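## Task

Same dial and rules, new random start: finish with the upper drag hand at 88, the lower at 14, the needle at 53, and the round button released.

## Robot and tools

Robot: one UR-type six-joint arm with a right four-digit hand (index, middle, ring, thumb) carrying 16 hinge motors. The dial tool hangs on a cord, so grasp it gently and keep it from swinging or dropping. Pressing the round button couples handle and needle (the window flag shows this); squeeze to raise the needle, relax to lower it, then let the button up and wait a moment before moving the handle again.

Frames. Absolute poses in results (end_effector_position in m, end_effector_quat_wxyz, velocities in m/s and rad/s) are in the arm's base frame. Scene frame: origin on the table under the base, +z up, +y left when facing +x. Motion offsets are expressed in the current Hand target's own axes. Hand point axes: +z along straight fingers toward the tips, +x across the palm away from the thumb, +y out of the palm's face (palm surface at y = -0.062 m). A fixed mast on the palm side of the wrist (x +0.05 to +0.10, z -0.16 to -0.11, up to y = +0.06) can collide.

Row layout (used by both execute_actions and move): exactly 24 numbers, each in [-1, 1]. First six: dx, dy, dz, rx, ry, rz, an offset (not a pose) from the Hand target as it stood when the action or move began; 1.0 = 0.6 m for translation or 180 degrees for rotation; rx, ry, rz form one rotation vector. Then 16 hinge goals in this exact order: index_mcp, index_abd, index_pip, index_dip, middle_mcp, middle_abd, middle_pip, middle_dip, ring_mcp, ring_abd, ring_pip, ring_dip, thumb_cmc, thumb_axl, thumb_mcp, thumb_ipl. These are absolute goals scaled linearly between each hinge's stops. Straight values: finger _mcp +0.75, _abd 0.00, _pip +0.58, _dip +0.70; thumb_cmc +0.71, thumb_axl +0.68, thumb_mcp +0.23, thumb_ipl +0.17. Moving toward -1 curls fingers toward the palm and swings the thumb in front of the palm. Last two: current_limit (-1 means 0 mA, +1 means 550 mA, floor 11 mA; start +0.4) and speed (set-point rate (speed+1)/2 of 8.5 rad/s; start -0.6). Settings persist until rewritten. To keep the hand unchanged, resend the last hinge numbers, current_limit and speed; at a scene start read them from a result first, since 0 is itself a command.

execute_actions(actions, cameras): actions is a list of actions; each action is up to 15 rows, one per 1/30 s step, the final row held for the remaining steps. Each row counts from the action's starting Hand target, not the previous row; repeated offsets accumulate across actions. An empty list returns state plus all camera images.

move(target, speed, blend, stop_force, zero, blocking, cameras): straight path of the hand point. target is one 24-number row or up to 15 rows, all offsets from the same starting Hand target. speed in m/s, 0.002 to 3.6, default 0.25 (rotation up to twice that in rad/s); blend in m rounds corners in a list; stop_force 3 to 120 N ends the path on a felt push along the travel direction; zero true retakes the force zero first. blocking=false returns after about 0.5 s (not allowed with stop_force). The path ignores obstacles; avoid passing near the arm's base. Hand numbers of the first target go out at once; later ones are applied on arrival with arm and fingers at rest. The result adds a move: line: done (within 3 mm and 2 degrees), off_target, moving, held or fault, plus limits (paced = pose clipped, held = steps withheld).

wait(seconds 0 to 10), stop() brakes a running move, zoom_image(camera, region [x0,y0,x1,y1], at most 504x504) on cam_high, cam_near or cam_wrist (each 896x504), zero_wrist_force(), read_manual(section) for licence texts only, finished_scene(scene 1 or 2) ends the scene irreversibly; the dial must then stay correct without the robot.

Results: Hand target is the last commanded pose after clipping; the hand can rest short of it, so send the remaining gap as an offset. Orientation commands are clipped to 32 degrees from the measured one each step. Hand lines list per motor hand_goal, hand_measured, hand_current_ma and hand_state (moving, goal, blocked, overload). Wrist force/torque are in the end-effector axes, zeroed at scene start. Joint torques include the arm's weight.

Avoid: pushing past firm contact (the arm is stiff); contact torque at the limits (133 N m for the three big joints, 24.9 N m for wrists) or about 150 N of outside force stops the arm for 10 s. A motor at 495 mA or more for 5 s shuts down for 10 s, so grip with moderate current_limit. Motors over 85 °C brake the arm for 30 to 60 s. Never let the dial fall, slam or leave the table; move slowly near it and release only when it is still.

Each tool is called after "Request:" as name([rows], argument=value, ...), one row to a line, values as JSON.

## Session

Request:
execute_actions(actions=[])

Request:
zoom_image(camera="cam_near", region=[295, 250, 465, 425])

Scene clock: 0.00 s.
end_effector_position=(+0.7000, +0.0600, +0.4101) hand_goal=(+0.754, +0.000, +0.576, +0.696, -0.510, +0.000, -0.518, +0.478, -0.510, +0.000, -0.412, +0.478, +0.676, +0.652, +0.224, +0.100) hand_measured=(+0.754, -0.002, +0.576, +0.696, -0.496, +0.002, -0.494, +0.482, -0.508, -0.002, -0.410, +0.480, +0.678, +0.654, +0.226, +0.102) hand_current_ma=(+0, +0, +0, +0, +4, +0, +11, +0, +0, +0, +0, +0, +0, +0, +0, +0) hand_state=(goal, goal, goal, goal, goal, overload, blocked, goal, goal, goal, goal, goal, goal, goal, goal, goal) hand_current_limit=0.40 hand_speed=-0.60 end_effector_quat_wxyz=(+0.707, +0.000, +0.707, +0.000)
Joint positions: [-0.34 -1.174 1.922 -3.89 -1.231 4.713]
Joint velocities: within noise
Joint torques (N m): no reading
Wrist force (N): no reading
Wrist torque (N m): no reading
Wrist force, peak (N): no reading
Hand target: +0.7000, +0.0600, +0.4101; +0.707, +0.000, +0.707, +0.000

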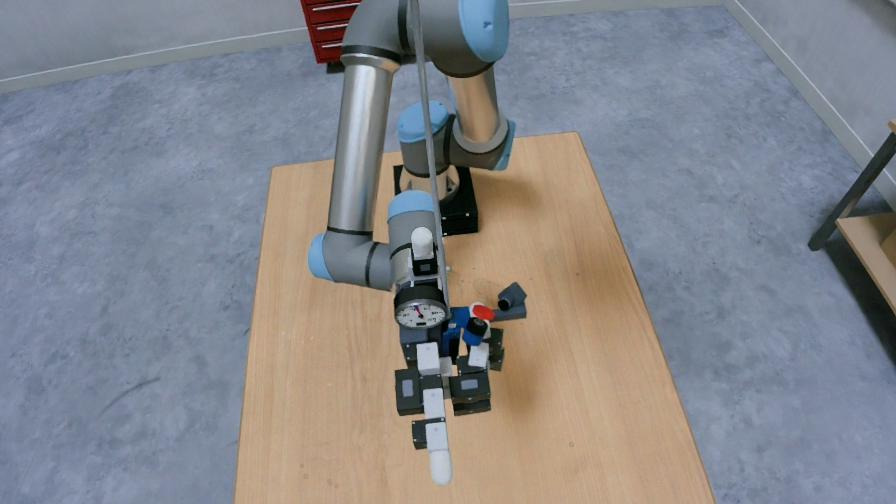

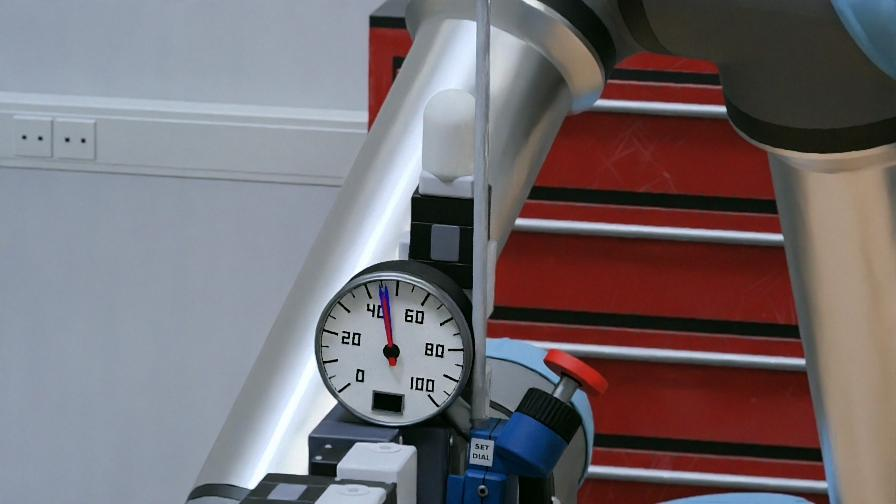

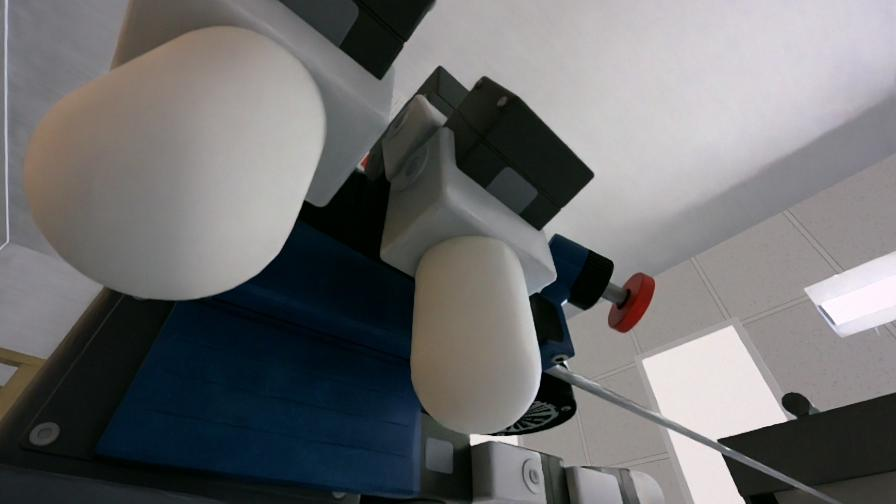

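Scaled by 2.880 from the camera's 896x504 image, which has a finer 1280x720 frame.

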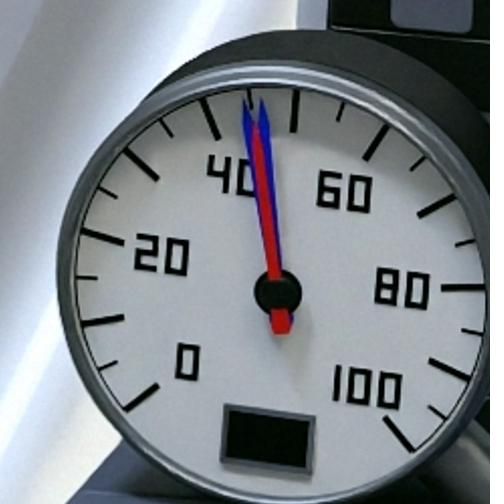

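Request:
execute_actions([
  [[0,0,0,0,0,0,0.10,0,0.45,0.696,-0.510,0,-0.518,0.478,-0.51,0,-0.412,0.478,0.68,0.68,0.68,0.10,0.4,-0.7]],
  [[0,0,0,0,0,0,0.10,0,0.45,0.696,-0.510,0,-0.518,0.478,-0.51,0,-0.412,0.478,0.68,0.68,0.68,-0.78,0.4,-0.6]],
  [[0,0,0,0,0,0,0.10,0,0.45,0.696,-0.510,0,-0.518,0.478,-0.51,0,-0.412,0.478,0.68,0.68,0.68,-0.78,0.4,-0.6]],
  [[0,0,0,0,0,0,-0.1,0,0.45,0.696,-0.510,0,-0.518,0.478,-0.51,0,-0.412,0.478,0.3,0.68,0.68,-0.78,0.4,-0.7]],
  [[0,0,0,0,0,0,-0.1,0,0.45,0.696,-0.510,0,-0.518,0.478,-0.51,0,-0.412,0.478,0.124,0.68,0.60,-0.857,0.4,-0.75]],
], cameras=["cam_near","cam_wrist"])

Scene clock: 3.17 s.
end_effector_position=(+0.7000, +0.0600, +0.4101) hand_goal=(-0.100, +0.000, +0.450, +0.696, -0.510, +0.000, -0.518, +0.478, -0.510, +0.000, -0.412, +0.478, +0.124, +0.680, +0.600, -0.856) hand_measured=(-0.098, -0.002, +0.452, +0.696, -0.500, +0.004, -0.504, +0.482, -0.508, -0.002, -0.410, +0.480, +0.122, +0.678, +0.604, -0.854) hand_current_ma=(+0, +0, +0, +0, +3, +0, +4, +0, +0, +0, +0, +0, +0, +0, +1, +0) hand_state=(goal, goal, goal, goal, goal, overload, goal, goal, goal, goal, goal, goal, goal, goal, goal, goal) hand_current_limit=0.40 hand_speed=-0.75 end_effector_quat_wxyz=(+0.707, +0.000, +0.707, +0.000)
Joint positions: [-0.34 -1.174 1.922 -3.89 -1.231 4.713]
Joint torques (N m): [-1.32 -35.02 -20.73 -1.9 -1.03 -0.7]
Wrist force (N): [-2.3 0.2 0.2]
Wrist torque (N m): [0.01 0.10 -0.21]
Wrist force, peak (N): [-2.8 0.9 0.2]
Hand target: +0.7000, +0.0600, +0.4101; +0.707, +0.000, +0.707, +0.000
Off the commanded pose: 0.000 m, 0 deg.
Images, in order (width x height): cam_near 896x504, cam_wrist 896x504.

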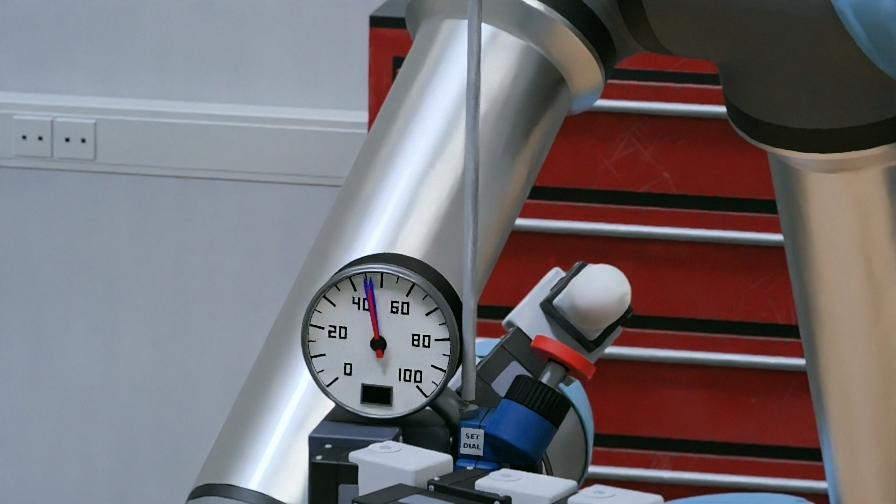

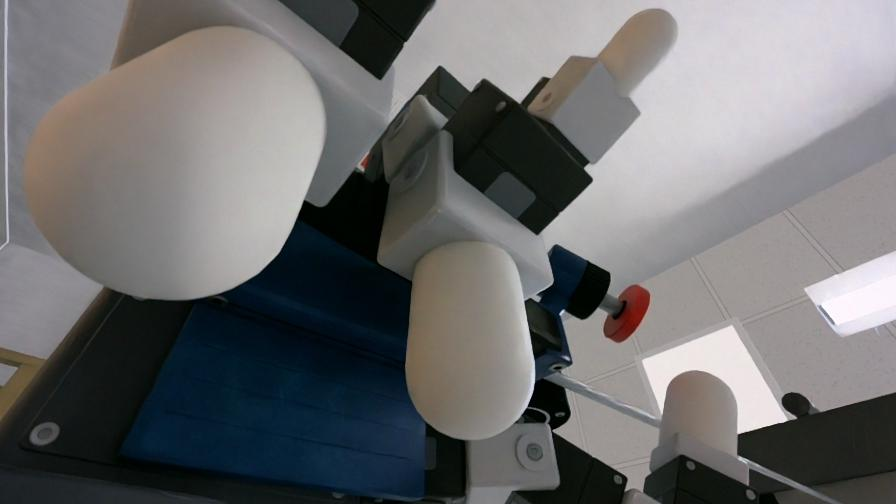

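Request:
execute_actions([
  [[0,0,0,0,0,0,-0.22,0,0.45,0.696,-0.51,0,-0.518,0.478,-0.53,0,-0.43,0.478,0.124,0.68,0.50,-0.857,0.4,-0.8]],
  [[0,0,0,0,0,0,-0.32,0,0.45,0.696,-0.51,0,-0.518,0.478,-0.53,0,-0.43,0.478,0.124,0.68,0.40,-0.857,0.4,-0.8]],
  [[0,0,0,0,0,0,-0.32,0,0.45,0.696,-0.51,0,-0.518,0.478,-0.53,0,-0.43,0.478,0.124,0.68,0.16,-0.857,0.4,-0.75]],
  [[0,0,0,0,0,0,-0.32,0,0.45,0.696,-0.51,0,-0.518,0.478,-0.53,0,-0.43,0.478,0.124,0.68,0.16,-0.857,0.4,-0.75]],
  [[0,0,0,0,0,0,-0.32,0,0.45,0.696,-0.68,0,-0.69,0.478,-0.66,0,-0.56,0.478,0.124,0.68,0.16,-0.857,0.4,-0.85]],
  [[0,0,0,0,0,0,-0.32,0,0.45,0.696,-0.68,0,-0.69,0.478,-0.66,0,-0.56,0.478,0.124,0.68,0.16,-0.857,0.4,-0.85]],
], cameras=["cam_near"])

Request:
zoom_image(camera="cam_near", region=[295, 250, 465, 425])

Scene clock: 6.63 s.
end_effector_position=(+0.7000, +0.0600, +0.4101) hand_goal=(-0.320, +0.000, +0.450, +0.696, -0.680, +0.000, -0.690, +0.478, -0.660, +0.000, -0.560, +0.478, +0.124, +0.680, +0.160, -0.856) hand_measured=(-0.298, -0.012, +0.450, +0.696, -0.582, -0.008, -0.594, +0.482, -0.638, -0.006, -0.540, +0.480, +0.124, +0.680, +0.260, -0.832) hand_current_ma=(+11, -2, +0, +0, +180, +0, +153, +0, +11, -1, +9, +0, +0, +0, +264, +20) hand_state=(blocked, goal, goal, goal, blocked, overload, blocked, goal, blocked, goal, blocked, goal, goal, goal, blocked, blocked) hand_current_limit=0.40 hand_speed=-0.85 end_effector_quat_wxyz=(+0.707, +0.000, +0.707, +0.000)
Joint positions: [-0.34 -1.174 1.922 -3.89 -1.231 4.713]
Joint torques (N m): [-2.56 -34.04 -22.46 -2.05 -1.08 -1.09]
Wrist force (N): [0.4 0.4 0.1]
Wrist torque (N m): [0.03 -0.05 -0.07]
Wrist force, peak (N): [-2.5 0.4 0.2]
Hand target: +0.7000, +0.0600, +0.4101; +0.707, +0.000, +0.707, +0.000
Off the commanded pose: 0.000 m, 0 deg.
Images, in order (width x height): cam_near 896x504.

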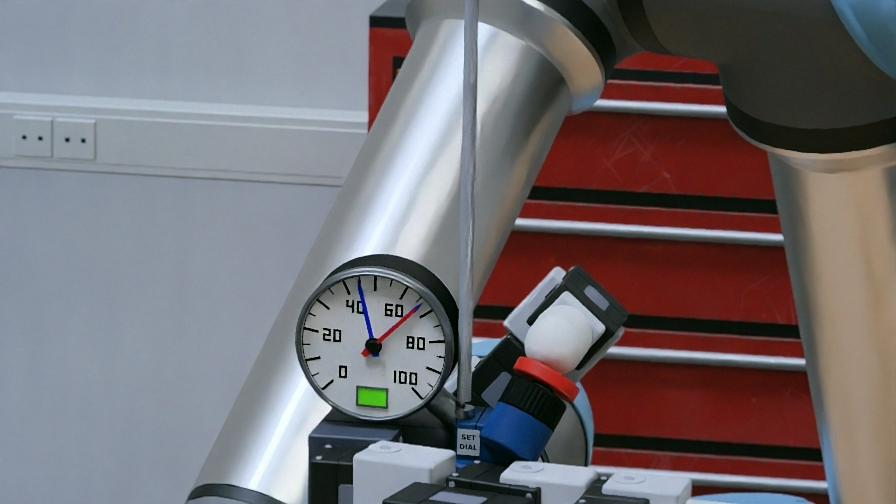

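Scaled by 2.880 from the camera's 896x504 image, which has a finer 1280x720 frame.

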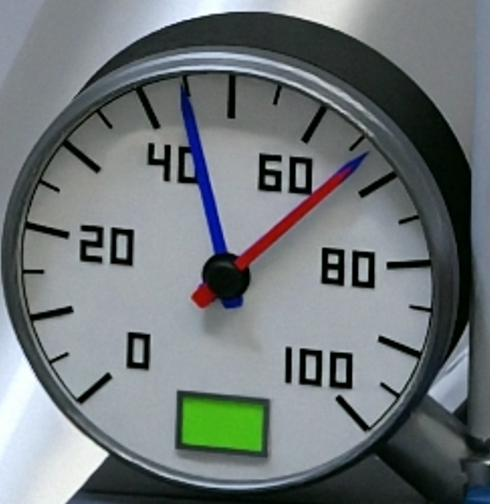

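Request:
execute_actions([
  [[0,0,0,0,0,0,-0.32,0,0.45,0.696,-0.68,0,-0.69,0.478,-0.66,0,-0.56,0.478,0.124,0.68,0.40,-0.857,0.4,-0.75]],
  [[0,0,0,0,0,0,-0.32,0,0.45,0.696,-0.68,0,-0.69,0.478,-0.66,0,-0.56,0.478,0.124,0.68,0.40,-0.857,0.4,-0.75]],
  [[0,0,0,0,0,0,-0.32,0,0.45,0.696,-0.50,0,-0.51,0.478,-0.53,0,-0.43,0.478,0.124,0.68,0.40,-0.857,0.4,-0.8]],
  [[0,0,0,0,0,0,-0.32,0,0.45,0.696,-0.50,0,-0.51,0.478,-0.53,0,-0.43,0.478,0.124,0.68,0.16,-0.857,0.4,-0.75]],
  [[0,0,0,0,0,0,-0.32,0,0.45,0.696,-0.50,0,-0.51,0.478,-0.53,0,-0.43,0.478,0.124,0.68,0.16,-0.857,0.4,-0.75]],
  [[0,0,0,0,0,0,-0.32,0,0.45,0.696,-0.65,0,-0.66,0.478,-0.66,0,-0.56,0.478,0.124,0.68,0.16,-0.857,0.4,-0.88]],
  [[0,0,0,0,0,0,-0.32,0,0.45,0.696,-0.65,0,-0.66,0.478,-0.66,0,-0.56,0.478,0.124,0.68,0.16,-0.857,0.4,-0.88]],
], cameras=["cam_near"])

Request:
zoom_image(camera="cam_near", region=[295, 250, 465, 425])

Scene clock: 10.70 s.
end_effector_position=(+0.7000, +0.0600, +0.4101) hand_goal=(-0.320, +0.000, +0.450, +0.696, -0.650, +0.000, -0.660, +0.478, -0.660, +0.000, -0.560, +0.478, +0.124, +0.680, +0.160, -0.856) hand_measured=(-0.300, -0.012, +0.450, +0.696, -0.574, +0.004, -0.586, +0.482, -0.624, -0.006, -0.530, +0.480, +0.122, +0.678, +0.258, -0.830) hand_current_ma=(+10, -2, +0, +0, +111, +0, +92, +0, +26, -1, +16, +0, +0, +0, +260, +23) hand_state=(blocked, goal, goal, goal, blocked, overload, blocked, goal, blocked, goal, blocked, goal, goal, goal, blocked, blocked) hand_current_limit=0.40 hand_speed=-0.88 end_effector_quat_wxyz=(+0.707, +0.000, +0.707, +0.000)
Joint positions: [-0.34 -1.174 1.922 -3.89 -1.231 4.713]
Joint torques (N m): [-2.86 -33.64 -25.12 -2.22 -1.27 -0.92]
Wrist force (N): [0.6 0.2 0.0]
Wrist torque (N m): [0.01 -0.07 -0.04]
Wrist force, peak (N): [-3.1 0.1 0.0]
Hand target: +0.7000, +0.0600, +0.4101; +0.707, +0.000, +0.707, +0.000
Off the commanded pose: 0.000 m, 0 deg.
Images, in order (width x height): cam_near 896x504.

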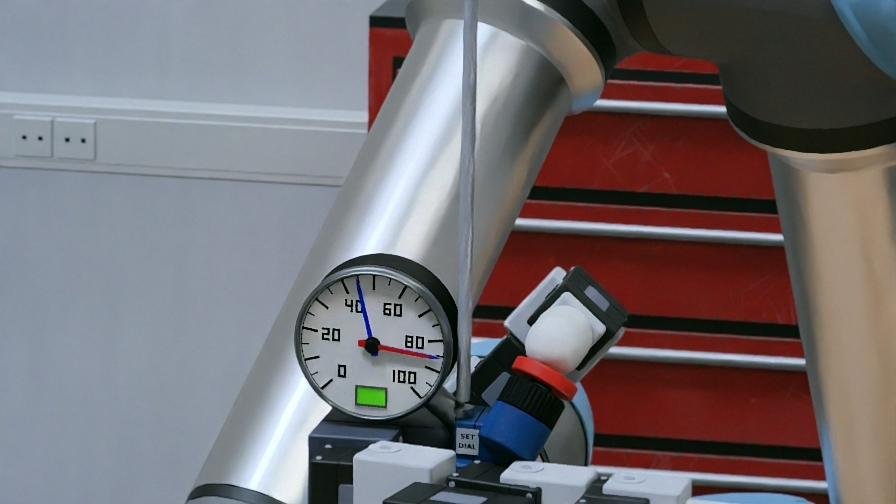

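Scaled by 2.880 from the camera's 896x504 image, which has a finer 1280x720 frame.

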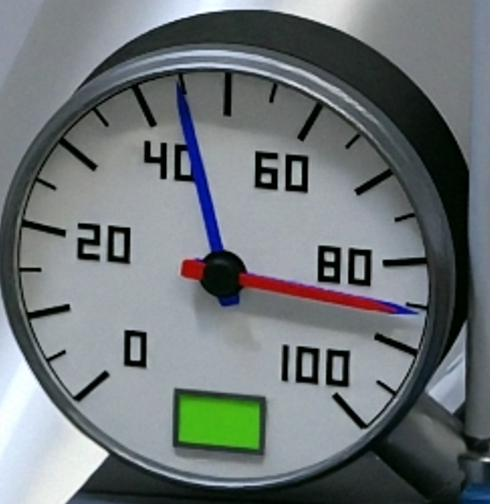

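Request:
execute_actions([
  [[0,0,0,0,0,0,-0.32,0,0.45,0.696,-0.660,0,-0.670,0.478,-0.66,0,-0.56,0.478,0.124,0.68,0.16,-0.857,0.4,-0.92]],
], cameras=["cam_near"])

Request:
zoom_image(camera="cam_near", region=[360, 320, 450, 410])

Scene clock: 11.57 s.
end_effector_position=(+0.7000, +0.0600, +0.4101) hand_goal=(-0.320, +0.000, +0.450, +0.696, -0.660, +0.000, -0.670, +0.478, -0.660, +0.000, -0.560, +0.478, +0.124, +0.680, +0.160, -0.856) hand_measured=(-0.300, -0.012, +0.450, +0.696, -0.576, +0.002, -0.588, +0.482, -0.630, -0.006, -0.534, +0.480, +0.122, +0.678, +0.258, -0.830) hand_current_ma=(+10, -2, +0, +0, +130, +0, +111, +0, +20, -1, +13, +0, +0, +0, +259, +23) hand_state=(blocked, goal, goal, goal, blocked, overload, blocked, goal, blocked, goal, blocked, goal, goal, goal, blocked, blocked) hand_current_limit=0.40 hand_speed=-0.92 end_effector_quat_wxyz=(+0.707, +0.000, +0.707, +0.000)
Joint positions: [-0.34 -1.174 1.922 -3.89 -1.231 4.713]
Joint torques (N m): [-2.52 -32.81 -25.01 -2.19 -1.29 -0.83]
Wrist force (N): [0.4 0.1 0.2]
Wrist torque (N m): [-0.01 -0.07 -0.06]
Wrist force, peak (N): [0.8 0.1 0.2]
Hand target: +0.7000, +0.0600, +0.4101; +0.707, +0.000, +0.707, +0.000
Off the commanded pose: 0.000 m, 0 deg.
Images, in order (width x height): cam_near 896x504.

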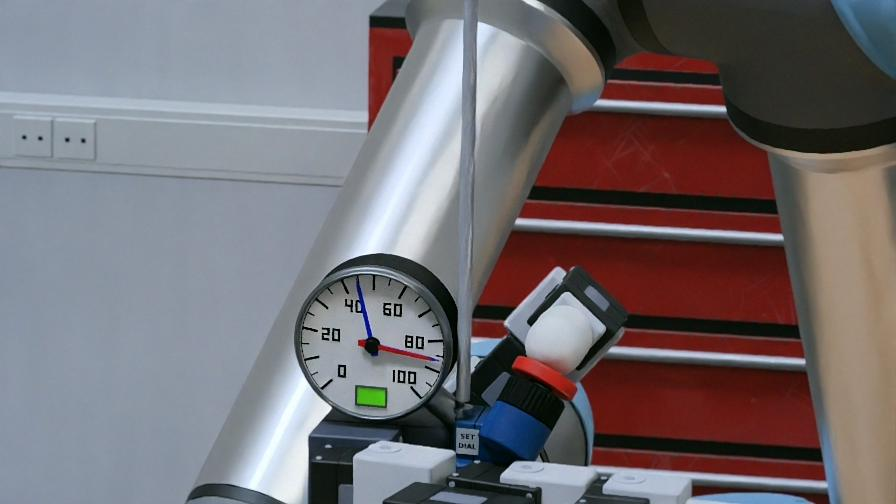

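Scaled by 5.600 from the camera's 896x504 image, which has a finer 1280x720 frame.

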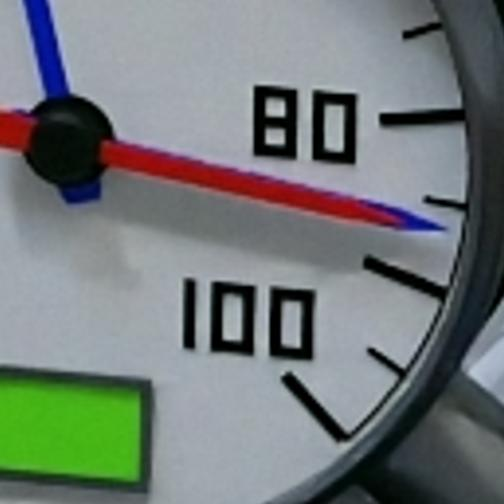

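Request:
execute_actions([
  [[0,0,0,0,0,0,-0.32,0,0.45,0.696,-0.674,0,-0.684,0.478,-0.66,0,-0.56,0.478,0.124,0.68,0.16,-0.857,0.4,-0.92]],
], cameras=["cam_near"])

Request:
zoom_image(camera="cam_near", region=[360, 320, 450, 410])

Scene clock: 13.67 s.
end_effector_position=(+0.7000, +0.0600, +0.4101) hand_goal=(-0.320, +0.000, +0.450, +0.696, -0.674, +0.000, -0.684, +0.478, -0.660, +0.000, -0.560, +0.478, +0.124, +0.680, +0.160, -0.856) hand_measured=(-0.300, -0.012, +0.450, +0.696, -0.580, -0.004, -0.592, +0.482, -0.636, -0.006, -0.538, +0.480, +0.122, +0.678, +0.258, -0.830) hand_current_ma=(+10, -2, +0, +0, +162, +0, +138, +0, +13, -1, +10, +0, +0, +0, +259, +23) hand_state=(blocked, goal, goal, goal, blocked, overload, blocked, goal, blocked, goal, blocked, goal, goal, goal, blocked, blocked) hand_current_limit=0.40 hand_speed=-0.92 end_effector_quat_wxyz=(+0.707, +0.000, +0.707, +0.000)
Joint positions: [-0.34 -1.174 1.922 -3.89 -1.231 4.713]
Joint torques (N m): [-3 -31.73 -26.48 -2.24 -1.24 -0.78]
Wrist force (N): [0.1 0.2 0.0]
Wrist torque (N m): [0.02 -0.05 -0.06]
Wrist force, peak (N): [0.9 0.2 0.1]
Hand target: +0.7000, +0.0600, +0.4101; +0.707, +0.000, +0.707, +0.000
Off the commanded pose: 0.000 m, 0 deg.
Images, in order (width x height): cam_near 896x504.

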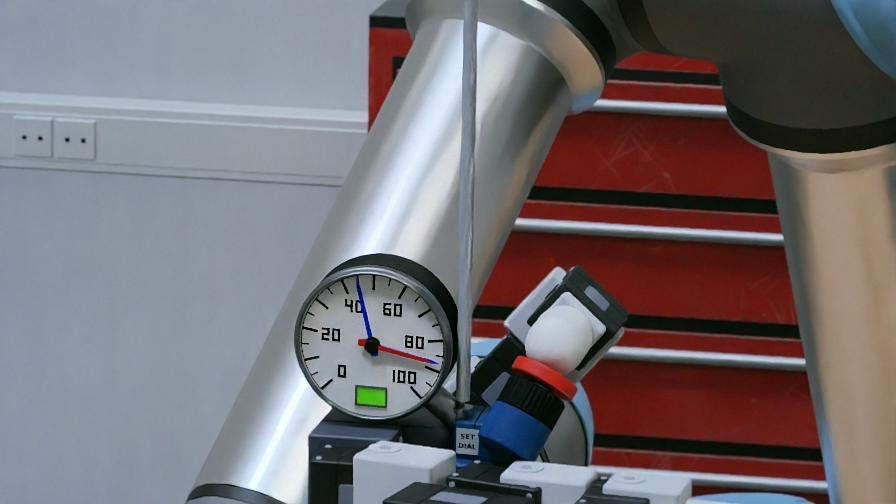

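Scaled by 5.600 from the camera's 896x504 image, which has a finer 1280x720 frame.

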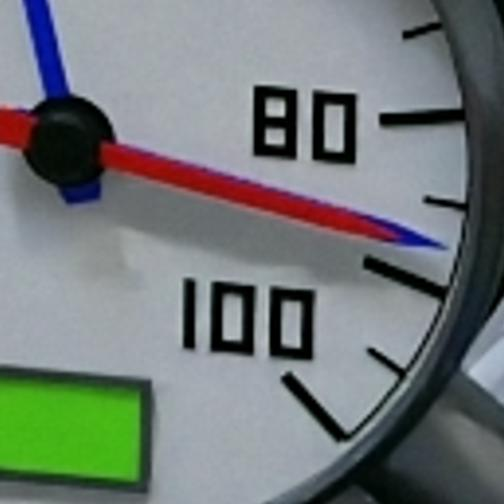

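Request:
execute_actions([
  [[0,0,0,0,0,0,-0.32,0,0.45,0.696,-0.682,0,-0.692,0.478,-0.66,0,-0.56,0.478,0.124,0.68,0.16,-0.857,0.4,-0.92]],
], cameras=["cam_near"])

Request:
zoom_image(camera="cam_near", region=[360, 320, 450, 410])

Scene clock: 14.57 s.
end_effector_position=(+0.7000, +0.0600, +0.4101) hand_goal=(-0.320, +0.000, +0.450, +0.696, -0.682, +0.000, -0.692, +0.478, -0.660, +0.000, -0.560, +0.478, +0.124, +0.680, +0.160, -0.856) hand_measured=(-0.300, -0.012, +0.450, +0.696, -0.584, -0.006, -0.594, +0.482, -0.638, -0.006, -0.540, +0.480, +0.122, +0.678, +0.258, -0.830) hand_current_ma=(+10, -2, +0, +0, +180, +0, +155, +0, +10, -1, +8, +0, +0, +0, +258, +23) hand_state=(blocked, goal, goal, goal, blocked, overload, blocked, goal, blocked, goal, blocked, goal, goal, goal, blocked, blocked) hand_current_limit=0.40 hand_speed=-0.92 end_effector_quat_wxyz=(+0.707, +0.000, +0.707, +0.000)
Joint positions: [-0.34 -1.174 1.922 -3.89 -1.231 4.713]
Joint torques (N m): [-3.08 -33.77 -26.67 -2.38 -1.06 -0.95]
Wrist force (N): [0.5 0.1 0.2]
Wrist torque (N m): [-0.01 -0.06 -0.06]
Wrist force, peak (N): [0.6 0.3 0.3]
Hand target: +0.7000, +0.0600, +0.4101; +0.707, +0.000, +0.707, +0.000
Off the commanded pose: 0.000 m, 0 deg.
Images, in order (width x height): cam_near 896x504.

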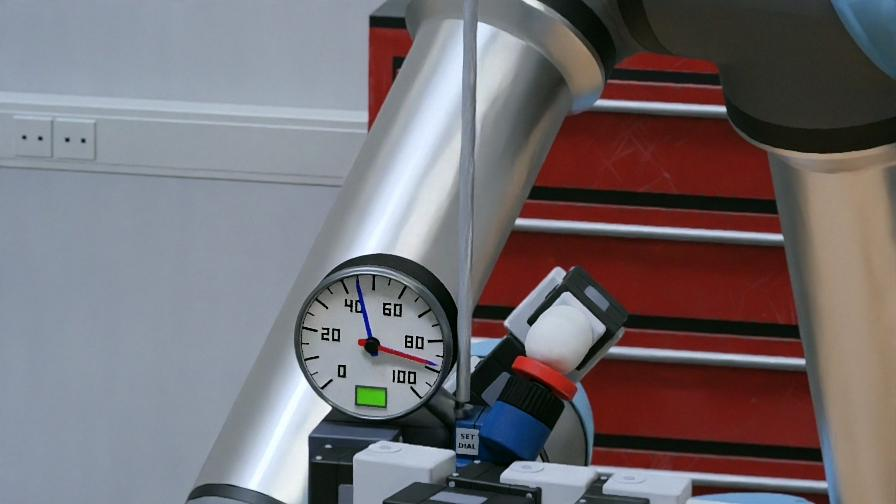

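Scaled by 5.600 from the camera's 896x504 image, which has a finer 1280x720 frame.

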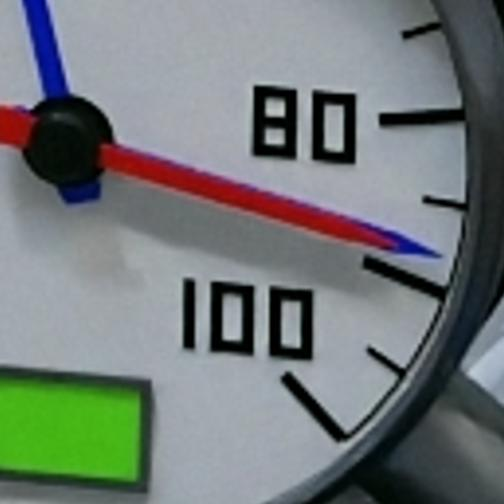

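Request:
execute_actions([
  [[0,0,0,0,0,0,-0.32,0,0.45,0.696,-0.50,0,-0.51,0.478,-0.53,0,-0.43,0.478,0.124,0.68,0.16,-0.857,0.4,-0.85]],
  [[0,0,0,0,0,0,-0.32,0,0.45,0.696,-0.50,0,-0.51,0.478,-0.53,0,-0.43,0.478,0.124,0.68,0.16,-0.857,0.4,-0.85]],
  [[0,0,0,0,0,0,-0.32,0,0.45,0.696,-0.50,0,-0.51,0.478,-0.53,0,-0.43,0.478,0.124,0.68,0.40,-0.857,0.4,-0.75]],
  [[0,0,0,0,0,0,-0.32,0,0.45,0.696,-0.50,0,-0.51,0.478,-0.53,0,-0.43,0.478,0.124,0.68,0.40,-0.857,0.4,-0.75]],
  [[0,0,0,0,0,0,-0.32,0,0.45,0.696,-0.68,0,-0.69,0.478,-0.66,0,-0.56,0.478,0.124,0.68,0.40,-0.857,0.4,-0.8]],
  [[0,0,0,0,0,0,-0.32,0,0.45,0.696,-0.68,0,-0.69,0.478,-0.66,0,-0.56,0.478,0.124,0.68,0.16,-0.857,0.4,-0.75]],
  [[0,0,0,0,0,0,-0.32,0,0.45,0.696,-0.68,0,-0.69,0.478,-0.66,0,-0.56,0.478,0.124,0.68,0.16,-0.857,0.4,-0.75]],
  [[0,0,0,0,0,0,-0.32,0,0.45,0.696,-0.50,0,-0.51,0.478,-0.53,0,-0.43,0.478,0.124,0.68,0.16,-0.857,0.4,-0.85]],
  [[0,0,0,0,0,0,-0.32,0,0.45,0.696,-0.50,0,-0.51,0.478,-0.53,0,-0.43,0.478,0.124,0.68,0.16,-0.857,0.4,-0.85]],
], cameras=["cam_near"])

Request:
zoom_image(camera="cam_near", region=[295, 250, 465, 425])

Scene clock: 19.73 s.
end_effector_position=(+0.7000, +0.0600, +0.4101) hand_goal=(-0.320, +0.000, +0.450, +0.696, -0.500, +0.000, -0.510, +0.478, -0.530, +0.000, -0.430, +0.478, +0.124, +0.680, +0.160, -0.856) hand_measured=(-0.302, -0.012, +0.450, +0.696, -0.500, +0.050, -0.508, +0.482, -0.522, -0.006, -0.424, +0.480, +0.122, +0.680, +0.256, -0.826) hand_current_ma=(+7, -2, +0, +0, +0, +0, +0, +0, +2, -1, +1, +0, +0, +0, +243, +28) hand_state=(goal, goal, goal, goal, goal, overload, goal, goal, goal, goal, goal, goal, goal, goal, blocked, blocked) hand_current_limit=0.40 hand_speed=-0.85 end_effector_quat_wxyz=(+0.707, +0.000, +0.707, +0.000)
Joint positions: [-0.34 -1.174 1.922 -3.89 -1.231 4.713]
Joint torques (N m): [-4.76 -31.77 -27.7 -2.56 -0.99 -0.66]
Wrist force (N): [0.7 0.1 0.2]
Wrist torque (N m): [0.00 -0.07 -0.06]
Wrist force, peak (N): [-3.1 0.2 0.2]
Hand target: +0.7000, +0.0600, +0.4101; +0.707, +0.000, +0.707, +0.000
Off the commanded pose: 0.000 m, 0 deg.
Images, in order (width x height): cam_near 896x504.

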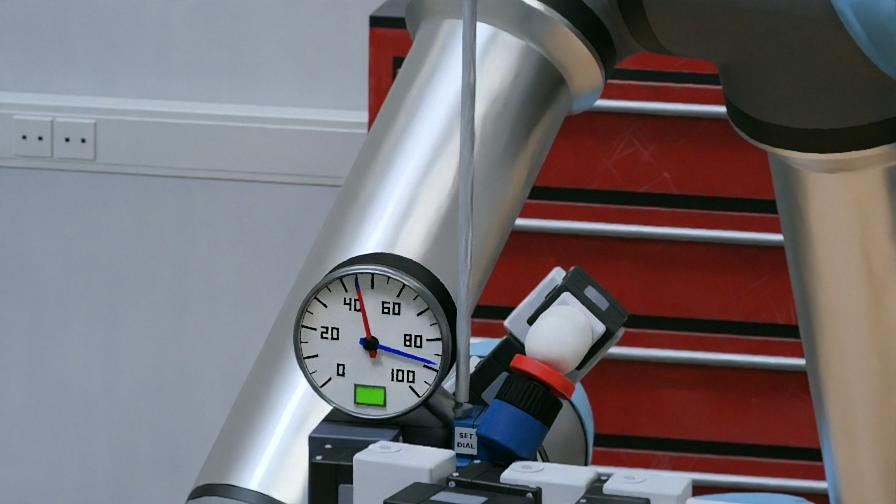

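Scaled by 2.880 from the camera's 896x504 image, which has a finer 1280x720 frame.

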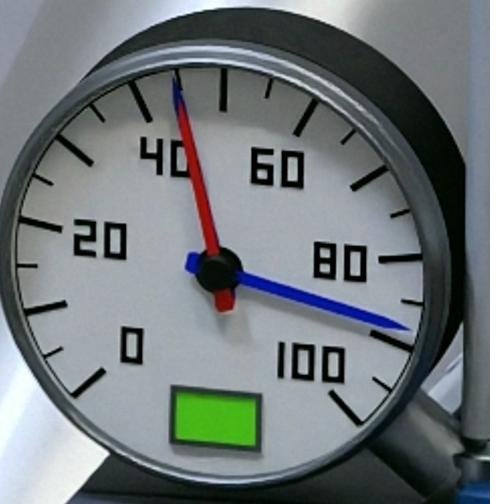

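Request:
execute_actions([
  [[0,0,0,0,0,0,-0.32,0,0.45,0.696,-0.50,0,-0.51,0.478,-0.53,0,-0.43,0.478,0.124,0.68,0.40,-0.857,0.4,-0.75]],
  [[0,0,0,0,0,0,-0.32,0,0.45,0.696,-0.50,0,-0.51,0.478,-0.53,0,-0.43,0.478,0.124,0.68,0.40,-0.857,0.4,-0.75]],
  [[0,0,0,0,0,0,-0.32,0,0.45,0.696,-0.68,0,-0.69,0.478,-0.66,0,-0.56,0.478,0.124,0.68,0.40,-0.857,0.4,-0.8]],
  [[0,0,0,0,0,0,-0.32,0,0.45,0.696,-0.68,0,-0.69,0.478,-0.66,0,-0.56,0.478,0.124,0.68,0.16,-0.857,0.4,-0.75]],
  [[0,0,0,0,0,0,-0.32,0,0.45,0.696,-0.68,0,-0.69,0.478,-0.66,0,-0.56,0.478,0.124,0.68,0.16,-0.857,0.4,-0.75]],
  [[0,0,0,0,0,0,-0.32,0,0.45,0.696,-0.50,0,-0.51,0.478,-0.53,0,-0.43,0.478,0.124,0.68,0.16,-0.857,0.4,-0.85]],
  [[0,0,0,0,0,0,-0.32,0,0.45,0.696,-0.50,0,-0.51,0.478,-0.53,0,-0.43,0.478,0.124,0.68,0.16,-0.857,0.4,-0.85]],
  [[0,0,0,0,0,0,-0.32,0,0.45,0.696,-0.50,0,-0.51,0.478,-0.53,0,-0.43,0.478,0.124,0.68,0.40,-0.857,0.4,-0.75]],
  [[0,0,0,0,0,0,-0.32,0,0.45,0.696,-0.50,0,-0.51,0.478,-0.53,0,-0.43,0.478,0.124,0.68,0.40,-0.857,0.4,-0.75]],
  [[0,0,0,0,0,0,-0.32,0,0.45,0.696,-0.68,0,-0.69,0.478,-0.66,0,-0.56,0.478,0.124,0.68,0.40,-0.857,0.4,-0.8]],
  [[0,0,0,0,0,0,-0.32,0,0.45,0.696,-0.68,0,-0.69,0.478,-0.66,0,-0.56,0.478,0.124,0.68,0.16,-0.857,0.4,-0.75]],
  [[0,0,0,0,0,0,-0.32,0,0.45,0.696,-0.68,0,-0.69,0.478,-0.66,0,-0.56,0.478,0.124,0.68,0.16,-0.857,0.4,-0.75]],
  [[0,0,0,0,0,0,-0.32,0,0.45,0.696,-0.575,0,-0.585,0.478,-0.60,0,-0.50,0.478,0.124,0.68,0.16,-0.857,0.4,-0.88]],
  [[0,0,0,0,0,0,-0.32,0,0.45,0.696,-0.575,0,-0.585,0.478,-0.60,0,-0.50,0.478,0.124,0.68,0.16,-0.857,0.4,-0.88]],
], cameras=["cam_near"])

Request:
zoom_image(camera="cam_near", region=[290, 285, 380, 395])

Scene clock: 28.17 s.
end_effector_position=(+0.7000, +0.0600, +0.4101) hand_goal=(-0.320, +0.000, +0.450, +0.696, -0.574, +0.000, -0.584, +0.478, -0.600, +0.000, -0.500, +0.478, +0.124, +0.680, +0.160, -0.856) hand_measured=(-0.302, -0.012, +0.450, +0.696, -0.560, +0.018, -0.564, +0.482, -0.594, -0.006, -0.494, +0.480, +0.122, +0.680, +0.256, -0.828) hand_current_ma=(+7, -2, +0, +0, +5, +0, +8, +0, +1, -1, +1, +0, +0, +0, +246, +27) hand_state=(goal, goal, goal, goal, goal, overload, blocked, goal, goal, goal, goal, goal, goal, goal, blocked, blocked) hand_current_limit=0.40 hand_speed=-0.88 end_effector_quat_wxyz=(+0.707, +0.000, +0.707, +0.000)
Joint positions: [-0.34 -1.174 1.922 -3.89 -1.231 4.713]
Joint torques (N m): [-4.87 -31.09 -27.27 -2.8 -1.19 -0.54]
Wrist force (N): [0.5 0.1 0.2]
Wrist torque (N m): [-0.01 -0.05 -0.07]
Wrist force, peak (N): [-2.9 0.2 0.2]
Hand target: +0.7000, +0.0600, +0.4101; +0.707, +0.000, +0.707, +0.000
Off the commanded pose: 0.000 m, 0 deg.
Images, in order (width x height): cam_near 896x504.

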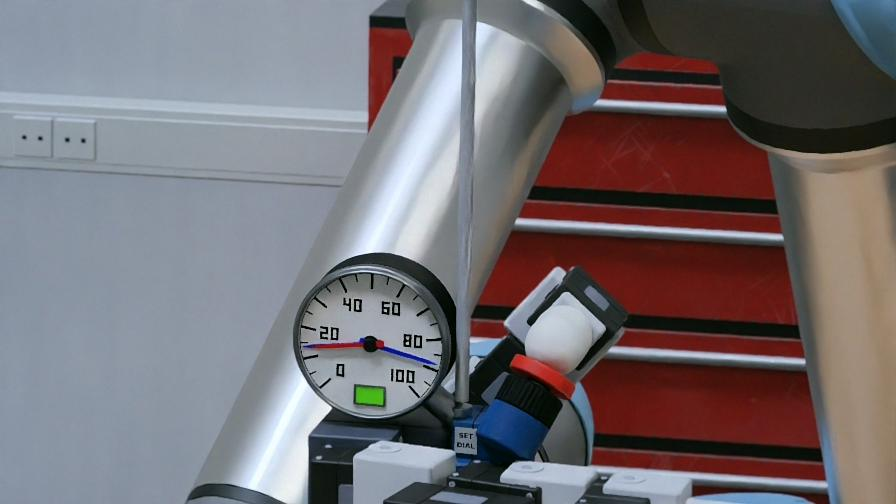

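Scaled by 4.582 from the camera's 896x504 image, which has a finer 1280x720 frame.

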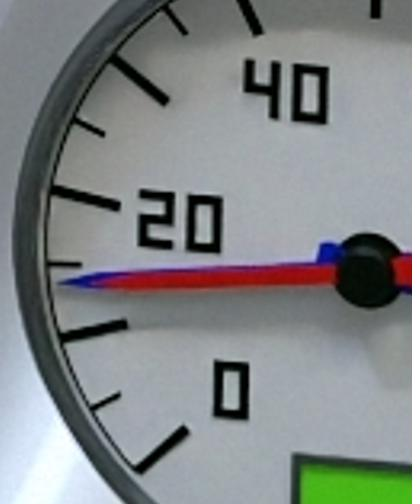

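Request:
zoom_image(camera="cam_near", region=[295, 318, 375, 368])

Scaled by 6.300 from the camera's 896x504 image, which has a finer 1280x720 frame.

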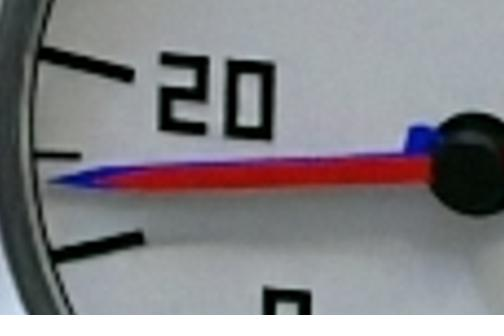

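Request:
execute_actions([
  [[0,0,0,0,0,0,-0.32,0,0.45,0.696,-0.574,0,-0.584,0.478,-0.60,0,-0.50,0.478,0.124,0.68,0.40,-0.857,0.4,-0.75]],
  [[0,0,0,0,0,0,-0.32,0,0.45,0.696,-0.574,0,-0.584,0.478,-0.60,0,-0.50,0.478,0.124,0.68,0.40,-0.857,0.4,-0.75]],
  [[0,0,0,0,0,0,-0.32,0,0.45,0.696,-0.50,0,-0.51,0.478,-0.53,0,-0.43,0.478,0.124,0.68,0.40,-0.857,0.4,-0.8]],
  [[0,0,0,0,0,0,-0.32,0,0.45,0.696,-0.50,0,-0.51,0.478,-0.53,0,-0.43,0.478,0.124,0.68,0.16,-0.857,0.4,-0.75]],
  [[0,0,0,0,0,0,-0.32,0,0.45,0.696,-0.50,0,-0.51,0.478,-0.53,0,-0.43,0.478,0.124,0.68,0.16,-0.857,0.4,-0.75]],
  [[0,0,0,0,0,0,-0.32,0,0.45,0.696,-0.68,0,-0.69,0.478,-0.66,0,-0.56,0.478,0.124,0.68,0.16,-0.857,0.4,-0.85]],
  [[0,0,0,0,0,0,-0.32,0,0.45,0.696,-0.68,0,-0.69,0.478,-0.66,0,-0.56,0.478,0.124,0.68,0.16,-0.857,0.4,-0.85]],
  [[0,0,0,0,0,0,-0.32,0,0.45,0.696,-0.68,0,-0.69,0.478,-0.66,0,-0.56,0.478,0.124,0.68,0.40,-0.857,0.4,-0.75]],
  [[0,0,0,0,0,0,-0.32,0,0.45,0.696,-0.68,0,-0.69,0.478,-0.66,0,-0.56,0.478,0.124,0.68,0.40,-0.857,0.4,-0.75]],
  [[0,0,0,0,0,0,-0.32,0,0.45,0.696,-0.50,0,-0.51,0.478,-0.53,0,-0.43,0.478,0.124,0.68,0.40,-0.857,0.4,-0.8]],
  [[0,0,0,0,0,0,-0.32,0,0.45,0.696,-0.50,0,-0.51,0.478,-0.53,0,-0.43,0.478,0.124,0.68,0.16,-0.857,0.4,-0.75]],
  [[0,0,0,0,0,0,-0.32,0,0.45,0.696,-0.50,0,-0.51,0.478,-0.53,0,-0.43,0.478,0.124,0.68,0.16,-0.857,0.4,-0.75]],
  [[0,0,0,0,0,0,-0.32,0,0.45,0.696,-0.68,0,-0.69,0.478,-0.66,0,-0.56,0.478,0.124,0.68,0.16,-0.857,0.4,-0.85]],
  [[0,0,0,0,0,0,-0.32,0,0.45,0.696,-0.68,0,-0.69,0.478,-0.66,0,-0.56,0.478,0.124,0.68,0.16,-0.857,0.4,-0.85]],
  [[0,0,0,0,0,0,-0.32,0,0.45,0.696,-0.62,0,-0.63,0.478,-0.64,0,-0.54,0.478,0.124,0.68,0.16,-0.857,0.4,-0.9]],
], cameras=["cam_near"])

Request:
zoom_image(camera="cam_near", region=[345, 265, 425, 355])

Request:
zoom_image(camera="cam_near", region=[295, 318, 375, 368])

Scene clock: 37.07 s.
end_effector_position=(+0.7000, +0.0600, +0.4101) hand_goal=(-0.320, +0.000, +0.450, +0.696, -0.620, +0.000, -0.630, +0.478, -0.640, +0.000, -0.540, +0.478, +0.124, +0.680, +0.160, -0.856) hand_measured=(-0.300, -0.012, +0.450, +0.696, -0.582, -0.004, -0.592, +0.482, -0.636, -0.008, -0.536, +0.480, +0.122, +0.678, +0.258, -0.830) hand_current_ma=(+10, -2, +0, +0, +30, +0, +26, +0, +0, -1, +0, +0, +0, +0, +256, +24) hand_state=(blocked, goal, goal, goal, blocked, overload, blocked, goal, goal, goal, goal, goal, goal, goal, blocked, blocked) hand_current_limit=0.40 hand_speed=-0.90 end_effector_quat_wxyz=(+0.707, +0.000, +0.707, +0.000)
Joint positions: [-0.34 -1.174 1.922 -3.89 -1.231 4.713]
Joint torques (N m): [-6.49 -28.9 -27.65 -3.22 -1.05 -0.36]
Wrist force (N): [0.5 0.2 0.0]
Wrist torque (N m): [0.02 -0.06 -0.05]
Wrist force, peak (N): [-3.1 0.2 0.1]
Hand target: +0.7000, +0.0600, +0.4101; +0.707, +0.000, +0.707, +0.000
Off the commanded pose: 0.000 m, 0 deg.
Images, in order (width x height): cam_near 896x504.

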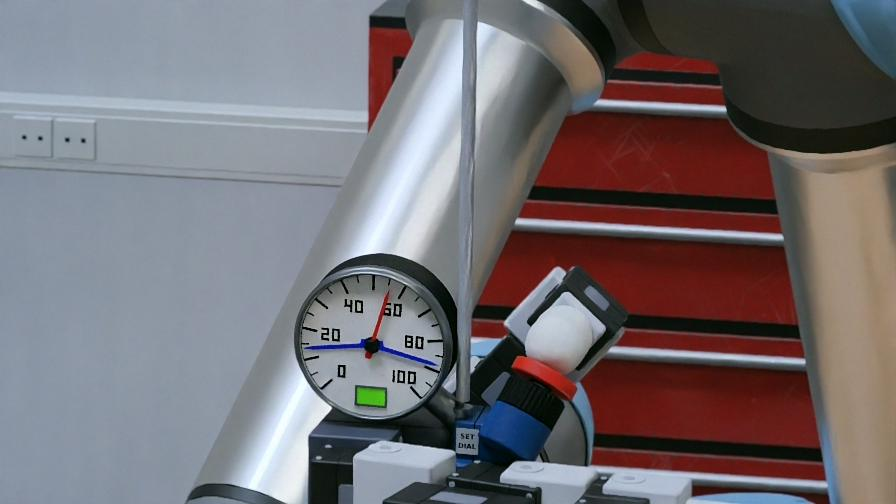

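Scaled by 5.600 from the camera's 896x504 image, which has a finer 1280x720 frame.

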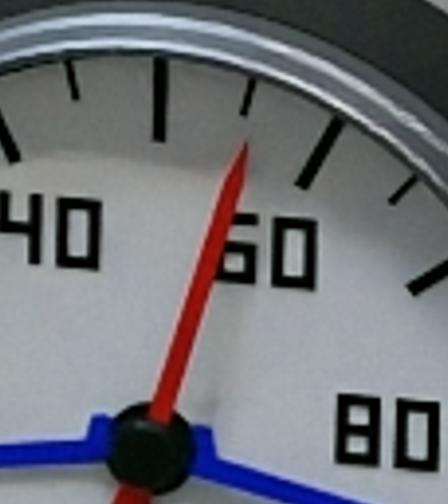

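Scaled by 6.300 from the camera's 896x504 image, which has a finer 1280x720 frame.

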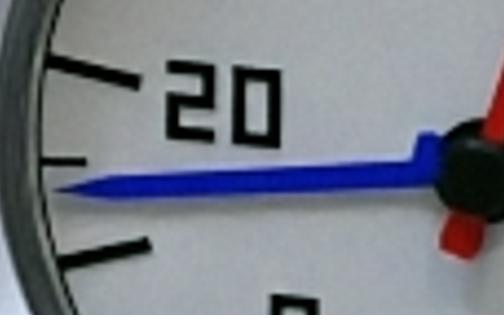

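Request:
execute_actions([
  [[0,0,0,0,0,0,-0.32,0,0.45,0.696,-0.598,0,-0.608,0.478,-0.622,0,-0.522,0.478,0.124,0.68,0.16,-0.857,0.4,-0.92]],
], cameras=["cam_near"])

Request:
zoom_image(camera="cam_near", region=[345, 265, 425, 355])

Scene clock: 38.00 s.
end_effector_position=(+0.7000, +0.0600, +0.4101) hand_goal=(-0.320, +0.000, +0.450, +0.696, -0.598, +0.000, -0.608, +0.478, -0.622, +0.000, -0.522, +0.478, +0.124, +0.680, +0.160, -0.856) hand_measured=(-0.300, -0.012, +0.450, +0.696, -0.574, +0.006, -0.578, +0.482, -0.618, -0.008, -0.520, +0.480, +0.122, +0.680, +0.256, -0.828) hand_current_ma=(+10, -2, +0, +0, +13, +0, +17, +0, +0, -1, +0, +0, +0, +0, +249, +27) hand_state=(blocked, goal, goal, goal, blocked, overload, blocked, goal, goal, goal, goal, goal, goal, goal, blocked, blocked) hand_current_limit=0.40 hand_speed=-0.92 end_effector_quat_wxyz=(+0.707, +0.000, +0.707, +0.000)
Joint positions: [-0.34 -1.174 1.922 -3.89 -1.231 4.713]
Joint torques (N m): [-6.62 -28.92 -27.94 -3.15 -1.01 -0.47]
Wrist force (N): [0.5 0.3 0.3]
Wrist torque (N m): [0.01 -0.04 -0.06]
Wrist force, peak (N): [0.8 0.3 0.4]
Hand target: +0.7000, +0.0600, +0.4101; +0.707, +0.000, +0.707, +0.000
Off the commanded pose: 0.000 m, 0 deg.
Images, in order (width x height): cam_near 896x504.

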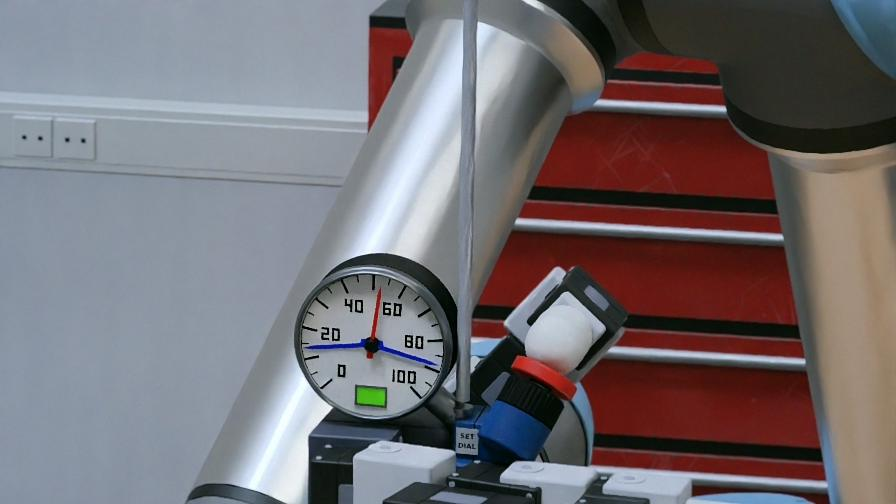

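Scaled by 5.600 from the camera's 896x504 image, which has a finer 1280x720 frame.

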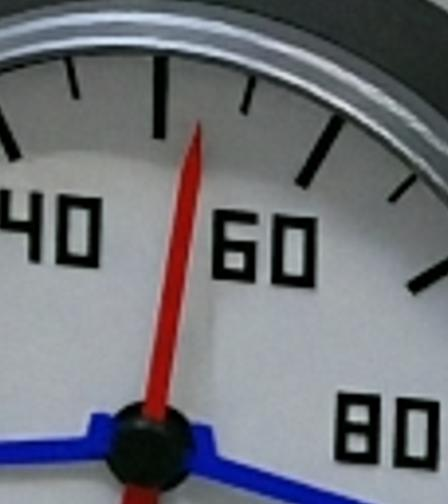

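Request:
execute_actions([
  [[0,0,0,0,0,0,-0.32,0,0.45,0.696,-0.622,0,-0.632,0.478,-0.632,0,-0.532,0.478,0.124,0.68,0.16,-0.857,0.4,-0.92]],
], cameras=["cam_near"])

Request:
zoom_image(camera="cam_near", region=[345, 265, 425, 355])

Scene clock: 38.97 s.
end_effector_position=(+0.7000, +0.0600, +0.4101) hand_goal=(-0.320, +0.000, +0.450, +0.696, -0.622, +0.000, -0.632, +0.478, -0.632, +0.000, -0.532, +0.478, +0.124, +0.680, +0.160, -0.856) hand_measured=(-0.300, -0.012, +0.450, +0.696, -0.574, +0.006, -0.578, +0.482, -0.618, -0.008, -0.520, +0.480, +0.122, +0.680, +0.256, -0.828) hand_current_ma=(+10, -2, +0, +0, +47, +0, +51, +0, +4, -1, +3, +0, +0, +0, +249, +27) hand_state=(blocked, goal, goal, goal, blocked, overload, blocked, goal, goal, goal, goal, goal, goal, goal, blocked, blocked) hand_current_limit=0.40 hand_speed=-0.92 end_effector_quat_wxyz=(+0.707, +0.000, +0.707, +0.000)
Joint positions: [-0.34 -1.174 1.922 -3.89 -1.231 4.713]
Joint torques (N m): [-6.81 -28.44 -27.83 -3.42 -1.07 -0.49]
Wrist force (N): [-0.1 0.3 0.1]
Wrist torque (N m): [0.03 -0.04 -0.06]
Wrist force, peak (N): [0.7 0.2 0.2]
Hand target: +0.7000, +0.0600, +0.4101; +0.707, +0.000, +0.707, +0.000
Off the commanded pose: 0.000 m, 0 deg.
Images, in order (width x height): cam_near 896x504.

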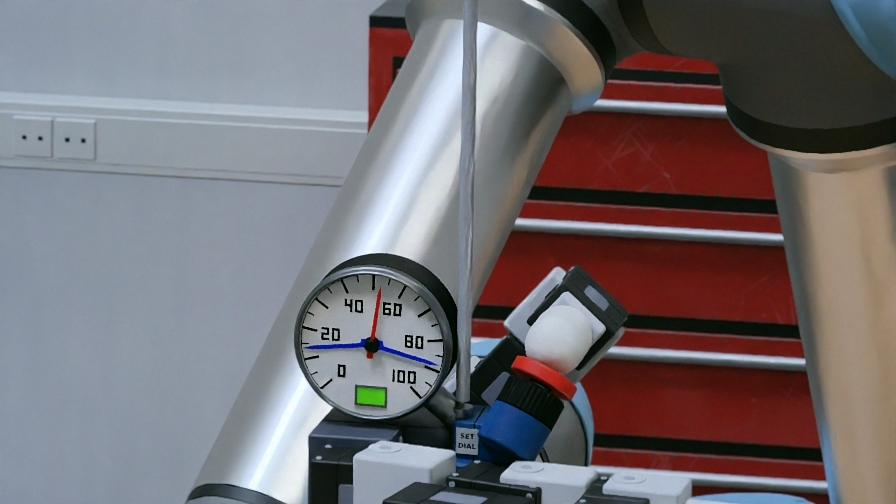

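Scaled by 5.600 from the camera's 896x504 image, which has a finer 1280x720 frame.

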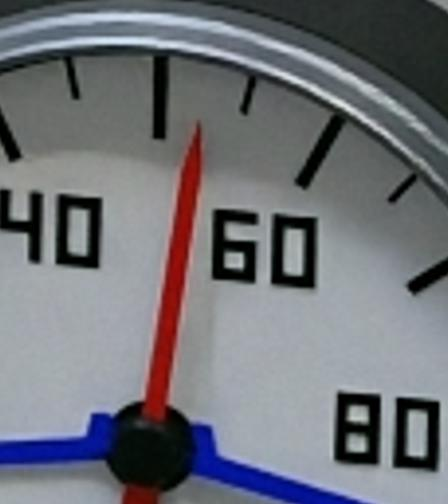

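Request:
execute_actions([
  [[0,0,0,0,0,0,-0.32,0,0.45,0.696,-0.655,0,-0.665,0.478,-0.64,0,-0.54,0.478,0.124,0.68,0.16,-0.857,0.4,-0.92]],
], cameras=["cam_near"])

Request:
zoom_image(camera="cam_near", region=[345, 265, 425, 355])

Scene clock: 39.80 s.
end_effector_position=(+0.7000, +0.0600, +0.4101) hand_goal=(-0.320, +0.000, +0.450, +0.696, -0.654, +0.000, -0.664, +0.478, -0.640, +0.000, -0.540, +0.478, +0.124, +0.680, +0.160, -0.856) hand_measured=(-0.300, -0.012, +0.450, +0.696, -0.576, +0.006, -0.580, +0.482, -0.620, -0.008, -0.522, +0.480, +0.122, +0.680, +0.256, -0.828) hand_current_ma=(+10, -2, +0, +0, +116, +0, +117, +0, +8, -1, +6, +0, +0, +0, +249, +27) hand_state=(blocked, goal, goal, goal, blocked, overload, blocked, goal, goal, goal, goal, goal, goal, goal, blocked, blocked) hand_current_limit=0.40 hand_speed=-0.92 end_effector_quat_wxyz=(+0.707, +0.000, +0.707, +0.000)
Joint positions: [-0.34 -1.174 1.922 -3.89 -1.231 4.713]
Joint torques (N m): [-6.85 -28.16 -28.2 -3.16 -1.05 -0.31]
Wrist force (N): [-0.1 0.1 0.0]
Wrist torque (N m): [0.01 -0.04 -0.07]
Wrist force, peak (N): [0.7 0.1 0.3]
Hand target: +0.7000, +0.0600, +0.4101; +0.707, +0.000, +0.707, +0.000
Off the commanded pose: 0.000 m, 0 deg.
Images, in order (width x height): cam_near 896x504.

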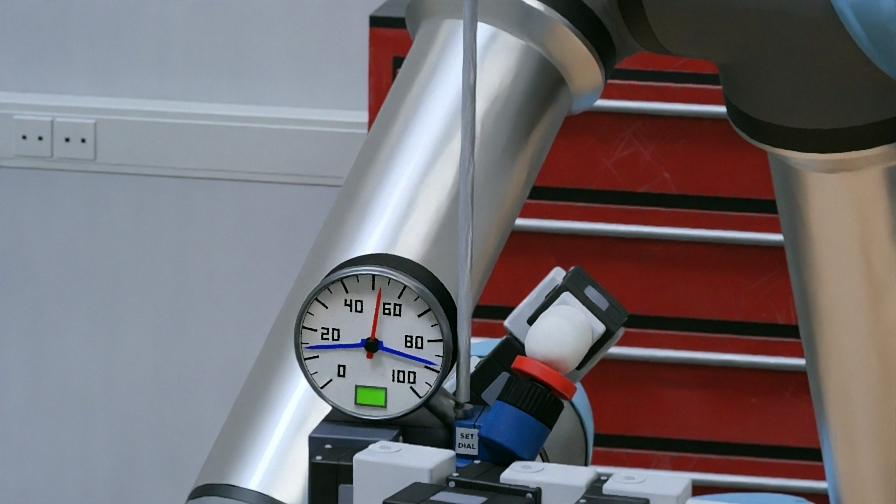

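Scaled by 5.600 from the camera's 896x504 image, which has a finer 1280x720 frame.

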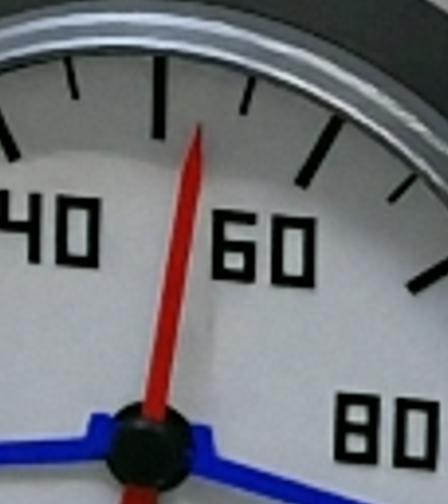

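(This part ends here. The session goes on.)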